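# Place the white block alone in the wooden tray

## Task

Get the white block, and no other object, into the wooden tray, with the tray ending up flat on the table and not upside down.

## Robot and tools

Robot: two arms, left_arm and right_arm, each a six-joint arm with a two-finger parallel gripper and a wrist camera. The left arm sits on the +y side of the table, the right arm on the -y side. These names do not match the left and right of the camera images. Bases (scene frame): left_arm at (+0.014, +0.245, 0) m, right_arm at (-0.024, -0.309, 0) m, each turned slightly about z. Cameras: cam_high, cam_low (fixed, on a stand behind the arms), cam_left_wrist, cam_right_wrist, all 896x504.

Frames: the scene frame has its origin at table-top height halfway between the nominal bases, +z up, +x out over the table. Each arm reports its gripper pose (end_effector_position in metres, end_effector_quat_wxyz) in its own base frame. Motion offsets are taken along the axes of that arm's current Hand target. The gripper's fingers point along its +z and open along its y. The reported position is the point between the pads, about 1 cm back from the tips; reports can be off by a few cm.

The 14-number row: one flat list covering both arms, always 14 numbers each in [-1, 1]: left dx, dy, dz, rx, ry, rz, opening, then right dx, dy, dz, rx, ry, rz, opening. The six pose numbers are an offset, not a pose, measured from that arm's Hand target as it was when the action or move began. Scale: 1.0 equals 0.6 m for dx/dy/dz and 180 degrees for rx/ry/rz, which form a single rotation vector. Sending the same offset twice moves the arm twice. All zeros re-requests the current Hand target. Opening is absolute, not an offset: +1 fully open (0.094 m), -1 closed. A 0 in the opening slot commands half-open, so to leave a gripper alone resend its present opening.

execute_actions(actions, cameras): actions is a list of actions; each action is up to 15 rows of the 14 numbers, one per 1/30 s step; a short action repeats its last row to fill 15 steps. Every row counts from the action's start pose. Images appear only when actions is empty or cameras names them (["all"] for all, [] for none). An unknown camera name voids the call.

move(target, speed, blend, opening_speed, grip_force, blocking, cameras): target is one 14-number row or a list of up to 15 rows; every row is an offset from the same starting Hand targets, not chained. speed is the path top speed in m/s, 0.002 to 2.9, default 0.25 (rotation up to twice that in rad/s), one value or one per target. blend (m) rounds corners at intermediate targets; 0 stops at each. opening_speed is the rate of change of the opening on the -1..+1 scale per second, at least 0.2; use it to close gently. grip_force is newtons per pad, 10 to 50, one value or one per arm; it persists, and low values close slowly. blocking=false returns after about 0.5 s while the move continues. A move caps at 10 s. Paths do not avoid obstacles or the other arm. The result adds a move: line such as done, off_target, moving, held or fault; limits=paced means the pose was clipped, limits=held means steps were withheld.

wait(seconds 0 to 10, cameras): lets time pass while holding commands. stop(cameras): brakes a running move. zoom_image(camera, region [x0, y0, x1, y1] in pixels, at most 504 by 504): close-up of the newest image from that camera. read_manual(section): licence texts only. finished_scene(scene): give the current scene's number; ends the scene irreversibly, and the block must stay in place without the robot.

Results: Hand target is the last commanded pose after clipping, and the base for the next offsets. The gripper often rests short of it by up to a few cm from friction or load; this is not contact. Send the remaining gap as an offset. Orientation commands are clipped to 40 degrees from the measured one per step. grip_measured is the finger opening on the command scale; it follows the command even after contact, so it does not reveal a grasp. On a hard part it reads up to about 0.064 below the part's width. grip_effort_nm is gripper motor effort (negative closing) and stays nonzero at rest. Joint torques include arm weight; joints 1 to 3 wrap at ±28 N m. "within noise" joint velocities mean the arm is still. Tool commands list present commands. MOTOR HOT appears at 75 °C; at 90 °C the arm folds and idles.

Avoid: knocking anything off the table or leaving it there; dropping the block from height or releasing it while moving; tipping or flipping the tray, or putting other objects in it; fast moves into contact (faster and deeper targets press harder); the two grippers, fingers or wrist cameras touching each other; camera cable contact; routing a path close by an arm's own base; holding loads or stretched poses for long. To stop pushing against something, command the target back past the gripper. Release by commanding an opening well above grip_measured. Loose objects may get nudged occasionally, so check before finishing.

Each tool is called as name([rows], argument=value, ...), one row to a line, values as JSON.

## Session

execute_actions(actions=[])

zoom_image(camera="cam_high", region=[290, 90, 650, 300])

Scene clock: 0.00 s.
left_arm: end_effector_position=(+0.3237, +0.0326, +0.0686) grip_measured=+1.000 grip_effort_nm=n/a end_effector_quat_wxyz=(+0.421, -0.375, +0.826, +0.012) | right_arm: end_effector_position=(+0.3215, -0.0611, +0.0927) grip_measured=-0.986 grip_effort_nm=n/a end_effector_quat_wxyz=(+0.560, +0.264, +0.763, +0.186)
Joint positions: left_arm=[-0.143 1.261 0.458 0.007 -0.443 -0.811 0.094] | right_arm=[-0.382 1.265 0.11 0.825 -0.351 0.536 0.001]
Joint velocities: within noise
Joint torques (N m): no reading
Heat: left arm: 29 °C; right arm: 28 °C.
Hand target: left_arm +0.3216, +0.0346, +0.0688; +0.418, -0.375, +0.827, +0.019 | right_arm +0.3220, -0.0612, +0.0938; +0.561, +0.262, +0.764, +0.185
Tool commands: left_gripper/opening=+1.0 right_gripper/opening=-1.0

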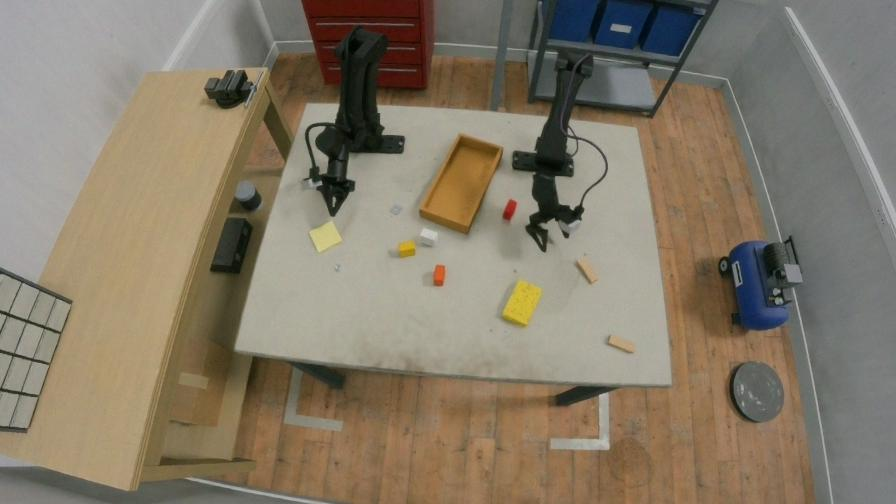

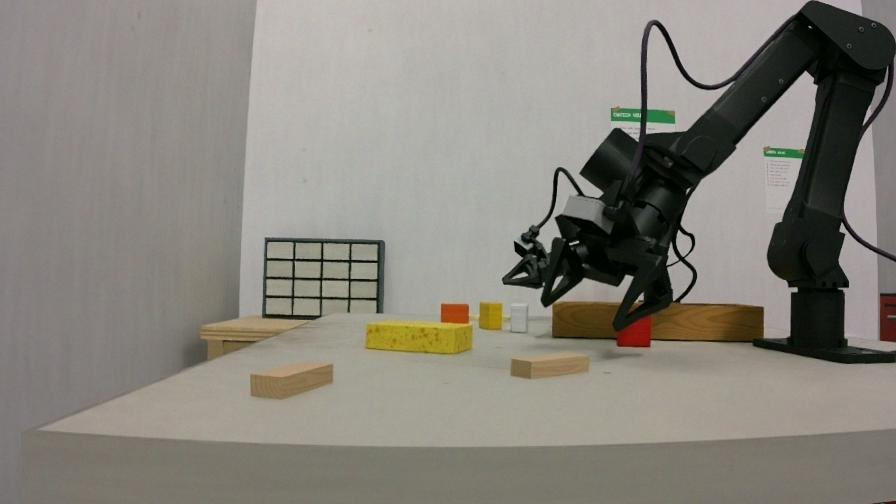

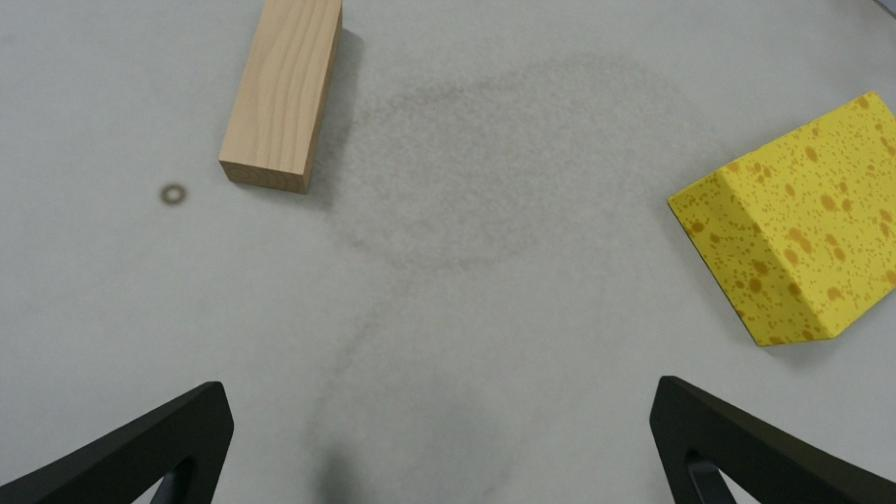

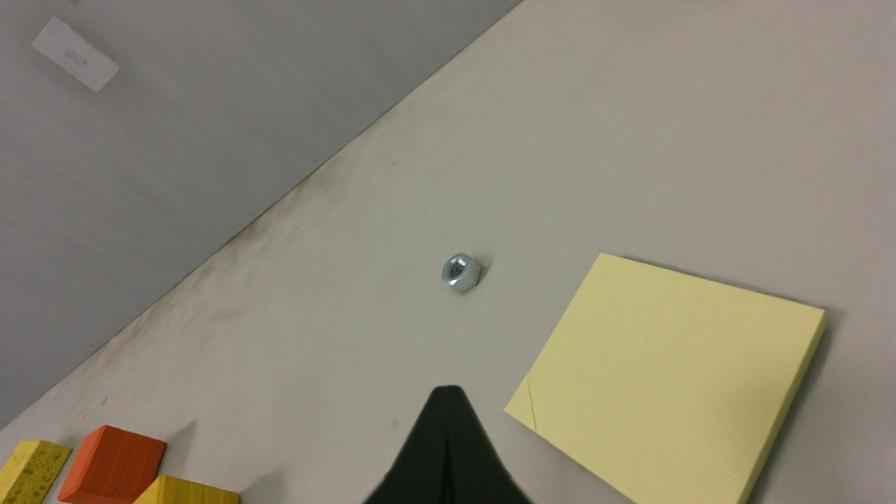

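Scaled by 1.400 from the camera's 896x504 image, which has a finer 1280x720 frame.

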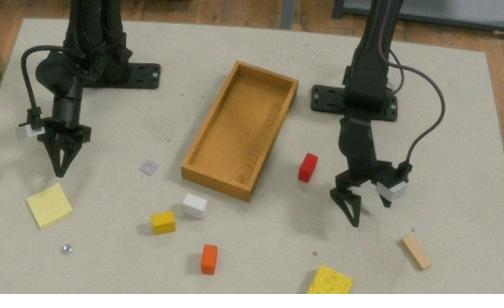

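move(target=[0,0,0,0,0,0,1.0,0.1658,0.3903,0.0177,0.0328,0.421,-0.3123,0.5], speed=0.4, cameras=["cam_high","cam_low","cam_right_wrist"])

Scene clock: 30.73 s.
left_arm: end_effector_position=(+0.3237, +0.0326, +0.0686) grip_measured=+1.000 grip_effort_nm=-0.03 end_effector_quat_wxyz=(+0.421, -0.375, +0.826, +0.012) | right_arm: end_effector_position=(+0.3508, +0.1846, +0.1584) grip_measured=+0.498 grip_effort_nm=0.10 end_effector_quat_wxyz=(+0.014, -0.234, +0.972, +0.006)
Joint positions: left_arm=[-0.143 1.261 0.458 0.007 -0.443 -0.811 0.094] | right_arm=[0.48 2.056 2.042 -1.526 -0.004 0.007 0.07]
Joint torques (N m): left_arm=[0.03 -3.43 6.58 1.7 -0.18 0.02] | right_arm=[0.06 -8.32 10.24 0.17 0.04 -0.12]
Heat: left arm: 31 °C; right arm: 30 °C.
Hand target: left_arm +0.3216, +0.0346, +0.0688; +0.418, -0.375, +0.827, +0.019 | right_arm +0.3538, +0.1851, +0.1497; -0.001, -0.239, +0.971, +0.000
Off the commanded pose: left_arm 0.003 m, 1 deg | right_arm 0.009 m, 2 deg.
move: done
Images, in order (width x height): cam_high 896x504, cam_low 896x504, cam_right_wrist 896x504.

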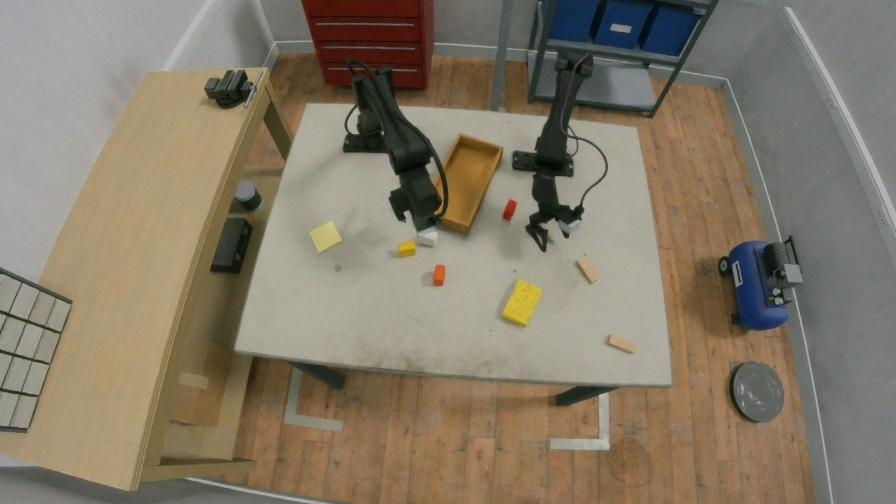

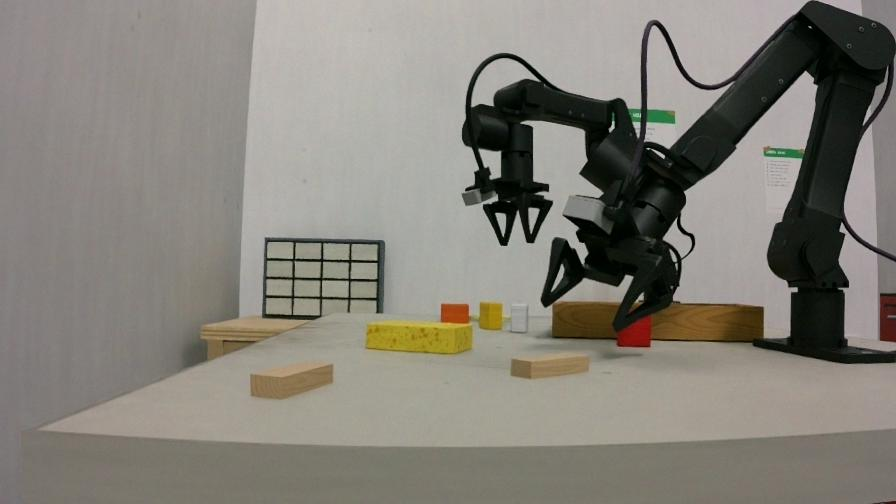

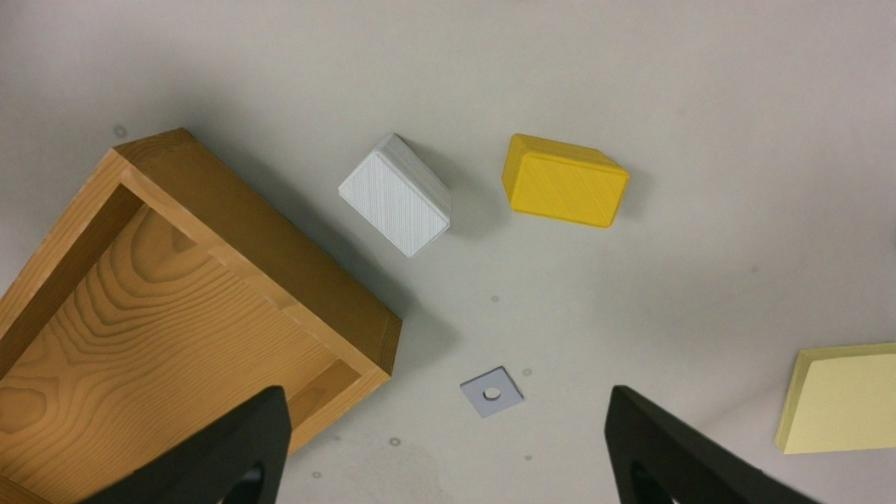

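zoom_image(camera="cam_right_wrist", region=[320, 110, 660, 280])

zoom_image(camera="cam_right_wrist", region=[0, 110, 440, 504])

Scaled by 1.482 from the camera's 896x504 image, which has a finer 1280x720 frame.

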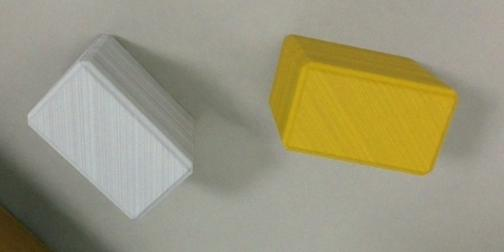

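Scaled by 1.145 from the camera's 896x504 image, which has a finer 1280x720 frame.

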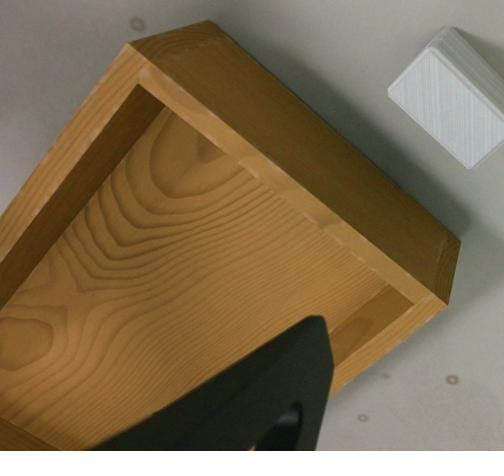

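move(target=[0,0,0,0,0,0,1.0,-0.0145,0.0427,0.1328,0,0,-0.2392,0.0], speed=0.3, cameras=["cam_low","cam_right_wrist"])

Scene clock: 71.00 s.
left_arm: end_effector_position=(+0.3237, +0.0326, +0.0686) grip_measured=+1.000 grip_effort_nm=-0.04 end_effector_quat_wxyz=(+0.421, -0.375, +0.826, +0.012) | right_arm: end_effector_position=(+0.3520, +0.2106, +0.0904) grip_measured=+0.003 grip_effort_nm=-0.15 end_effector_quat_wxyz=(+0.019, -0.571, +0.820, -0.003)
Joint positions: left_arm=[-0.143 1.261 0.458 0.007 -0.443 -0.811 0.094] | right_arm=[0.538 2.079 1.805 -1.258 0.002 -0.679 0.047]
Joint torques (N m): left_arm=[0.09 -3.44 6.49 1.71 -0.18 -0.01] | right_arm=[0.53 -9.02 6.08 0.54 -0.03 -0.12]
Heat: left arm: 32 °C; right arm: 32 °C.
Hand target: left_arm +0.3216, +0.0346, +0.0688; +0.418, -0.375, +0.827, +0.019 | right_arm +0.3496, +0.2119, +0.0701; -0.001, -0.579, +0.816, +0.000
Off the commanded pose: left_arm 0.003 m, 1 deg | right_arm 0.021 m, 3 deg.
move: off_target (right_arm)
Images, in order (width x height): cam_low 896x504, cam_right_wrist 896x504.

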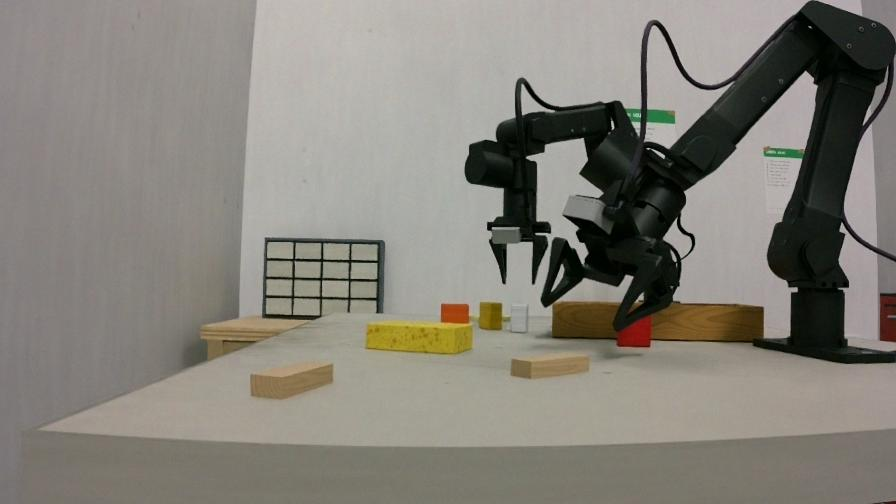

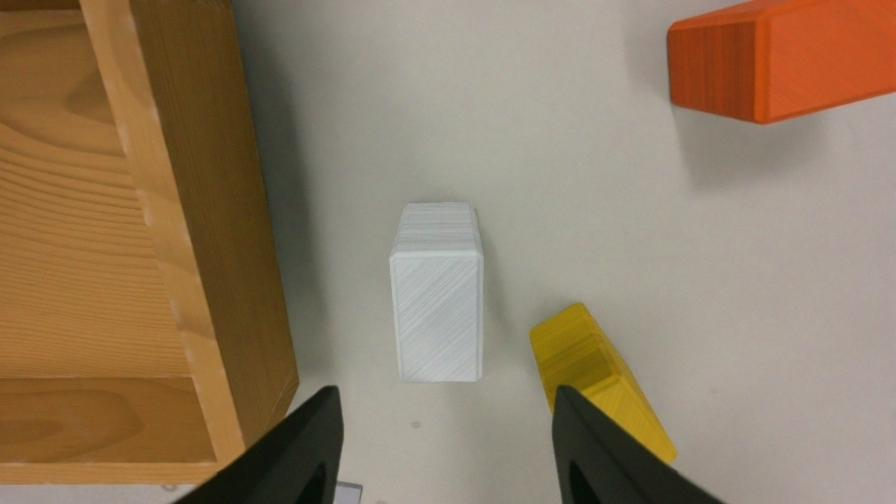

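move(target=[0,0,0,0,0,0,1.0,-0.0068,0.0042,0.0968,0,0,0,-0.085], speed=0.2, cameras=["cam_low","cam_right_wrist"])

Scene clock: 85.70 s.
left_arm: end_effector_position=(+0.3237, +0.0326, +0.0686) grip_measured=+1.000 grip_effort_nm=-0.04 end_effector_quat_wxyz=(+0.421, -0.375, +0.826, +0.012) | right_arm: end_effector_position=(+0.3516, +0.2147, +0.0294) grip_measured=-0.083 grip_effort_nm=-0.15 end_effector_quat_wxyz=(+0.013, -0.576, +0.818, -0.003)
Joint positions: left_arm=[-0.143 1.261 0.458 0.007 -0.443 -0.811 0.094] | right_arm=[0.548 2.134 1.645 -1.055 0.004 -0.68 0.043]
Joint torques (N m): left_arm=[0.1 -3.29 6.49 1.68 -0.17 -0.02] | right_arm=[0.38 -9.51 6.56 0.49 -0.03 -0.05]
Heat: left arm: 33 °C; right arm: 32 °C.
Hand target: left_arm +0.3216, +0.0346, +0.0688; +0.418, -0.375, +0.827, +0.019 | right_arm +0.3485, +0.2164, +0.0120; -0.001, -0.579, +0.816, +0.000
Off the commanded pose: left_arm 0.003 m, 1 deg | right_arm 0.018 m, 2 deg.
move: off_target (right_arm)
Images, in order (width x height): cam_low 896x504, cam_right_wrist 896x504.

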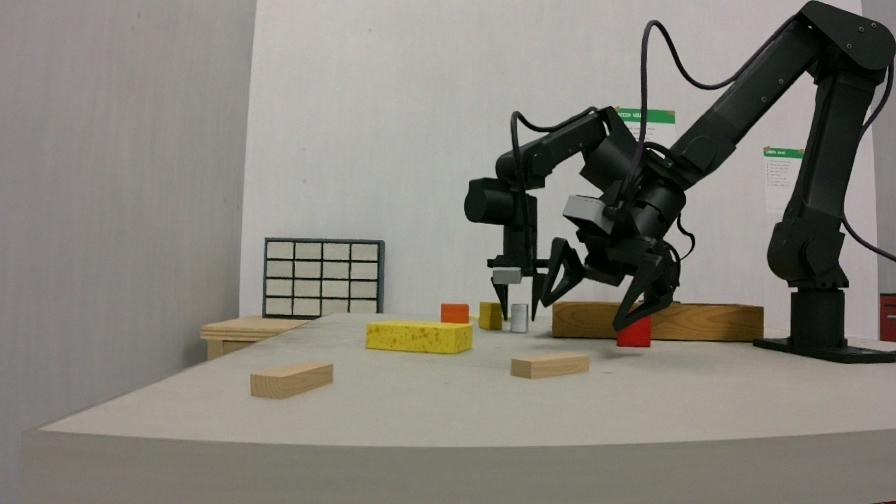

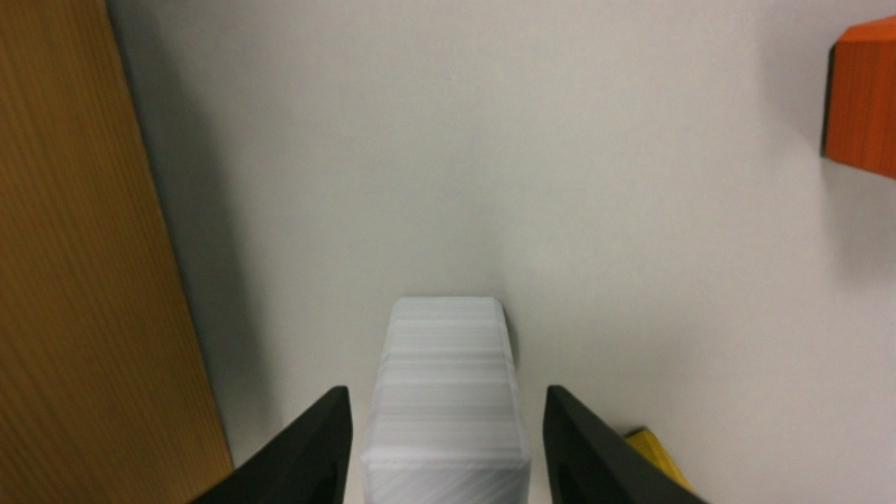

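move([
  [0,0,0,0,0,0,1.0,0,0,0,0,0,0,-0.65],
  [0,0,0,0,0,0,1.0,0,0,-0.205,0,0,0,-0.65],
  [0,0,0,0,0,0,1.0,-0.0320,0.2345,-0.205,0,0,0,-0.65],
  [0,0,0,0,0,0,1.0,-0.0320,0.2345,-0.0633,0,0,0,-0.65],
], speed=[0.1,0.2,0.25,0.15], blend=[0,0.02,0.02,0], grip_force=[50,30], cameras=["cam_low","cam_high","cam_right_wrist"])

Scene clock: 102.20 s.
left_arm: end_effector_position=(+0.3237, +0.0326, +0.0686) grip_measured=+1.000 grip_effort_nm=-0.03 end_effector_quat_wxyz=(+0.421, -0.375, +0.826, +0.012) | right_arm: end_effector_position=(+0.2213, +0.2822, +0.0536) grip_measured=-0.449 grip_effort_nm=-0.69 end_effector_quat_wxyz=(-0.003, -0.584, +0.812, -0.001)
Joint positions: left_arm=[-0.143 1.261 0.458 0.007 -0.443 -0.811 0.094] | right_arm=[0.903 1.941 1.459 -1.095 0 -0.345 0.026]
Joint torques (N m): left_arm=[0.09 -3.34 6.52 1.7 -0.19 0.02] | right_arm=[-0.31 -10.73 5.86 0.46 0.01 0.05]
Heat: left arm: 33 °C; right arm: 33 °C.
Hand target: left_arm +0.3216, +0.0346, +0.0688; +0.418, -0.375, +0.827, +0.019 | right_arm +0.2221, +0.2811, +0.0501; -0.001, -0.579, +0.816, +0.000
Off the commanded pose: left_arm 0.003 m, 1 deg | right_arm 0.004 m, 1 deg.
grip_force (N): 50, 30
move: done
Images, in order (width x height): cam_high 896x504, cam_low 896x504, cam_right_wrist 896x504.

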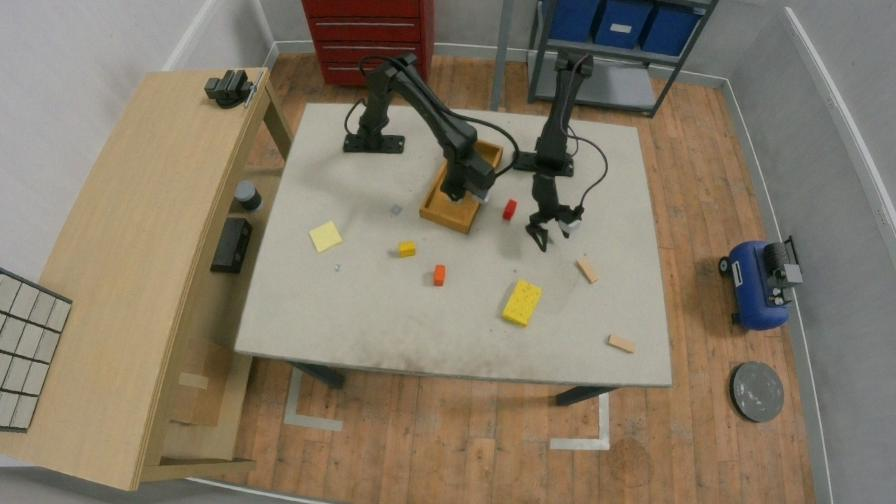

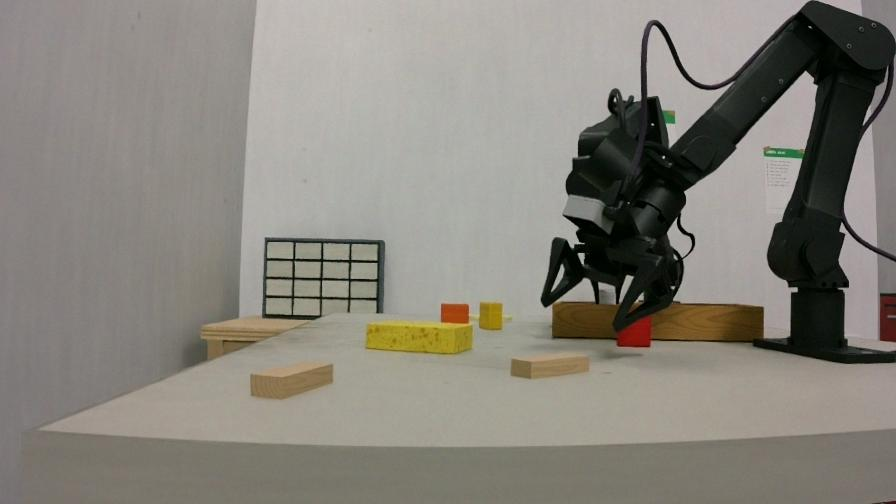

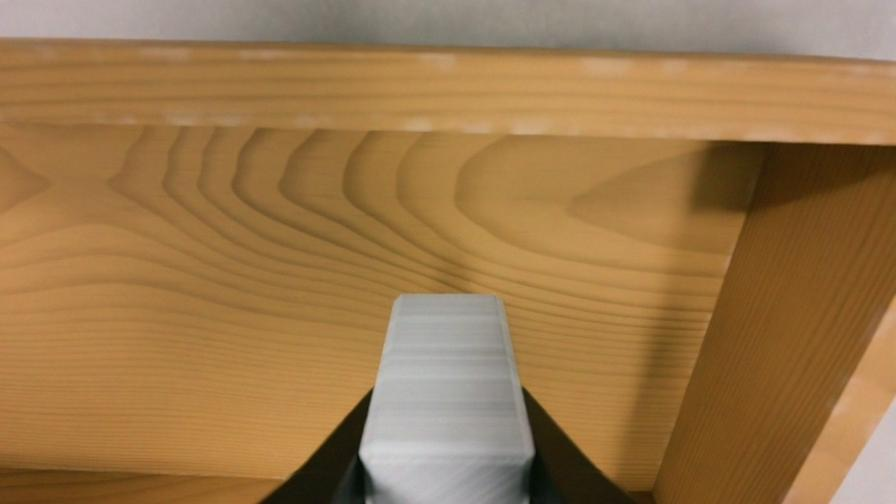

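move([
  [0,0,0,0,0,0,1.0,0,0,0.0208,0,0,0,-0.65],
  [0,0,0,0,0,0,1.0,0,0,0.0208,0,0,0,-0.1],
  [0,0,0,0,0,0,1.0,0,0,-0.13,0,0,0,-0.1],
], speed=[0.04,0.1,0.2], cameras=["cam_high","cam_right_wrist"])

Scene clock: 111.50 s.
left_arm: end_effector_position=(+0.3237, +0.0326, +0.0686) grip_measured=+1.000 grip_effort_nm=-0.04 end_effector_quat_wxyz=(+0.421, -0.375, +0.826, +0.012) | right_arm: end_effector_position=(+0.2201, +0.2807, +0.1125) grip_measured=-0.102 grip_effort_nm=0.10 end_effector_quat_wxyz=(-0.017, -0.584, +0.811, -0.005)
Joint positions: left_arm=[-0.143 1.261 0.458 0.007 -0.443 -0.811 0.094] | right_arm=[0.903 1.933 1.683 -1.356 0 -0.345 0.042]
Joint torques (N m): left_arm=[0.06 -3.4 6.27 1.72 -0.22 0.05] | right_arm=[-0.31 -12.88 9.68 0.02 0 0.05]
Heat: left arm: 33 °C; right arm: 34 °C.
Hand target: left_arm +0.3216, +0.0346, +0.0688; +0.418, -0.375, +0.827, +0.019 | right_arm +0.2221, +0.2812, +0.1280; -0.001, -0.579, +0.816, +0.000
Off the commanded pose: left_arm 0.003 m, 1 deg | right_arm 0.016 m, 2 deg.
grip_force (N): 50, 30
move: off_target (right_arm)
Images, in order (width x height): cam_high 896x504, cam_right_wrist 896x504.

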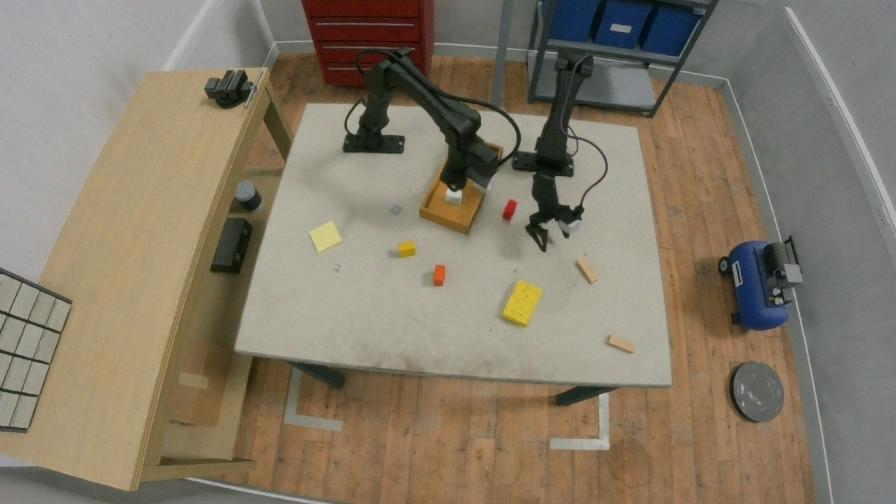

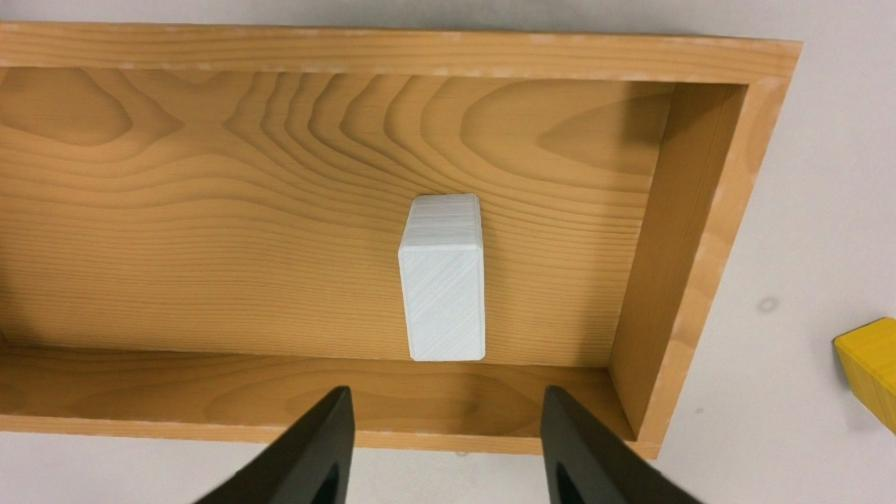

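finished_scene(scene=2)

The scene is finished: the task was done.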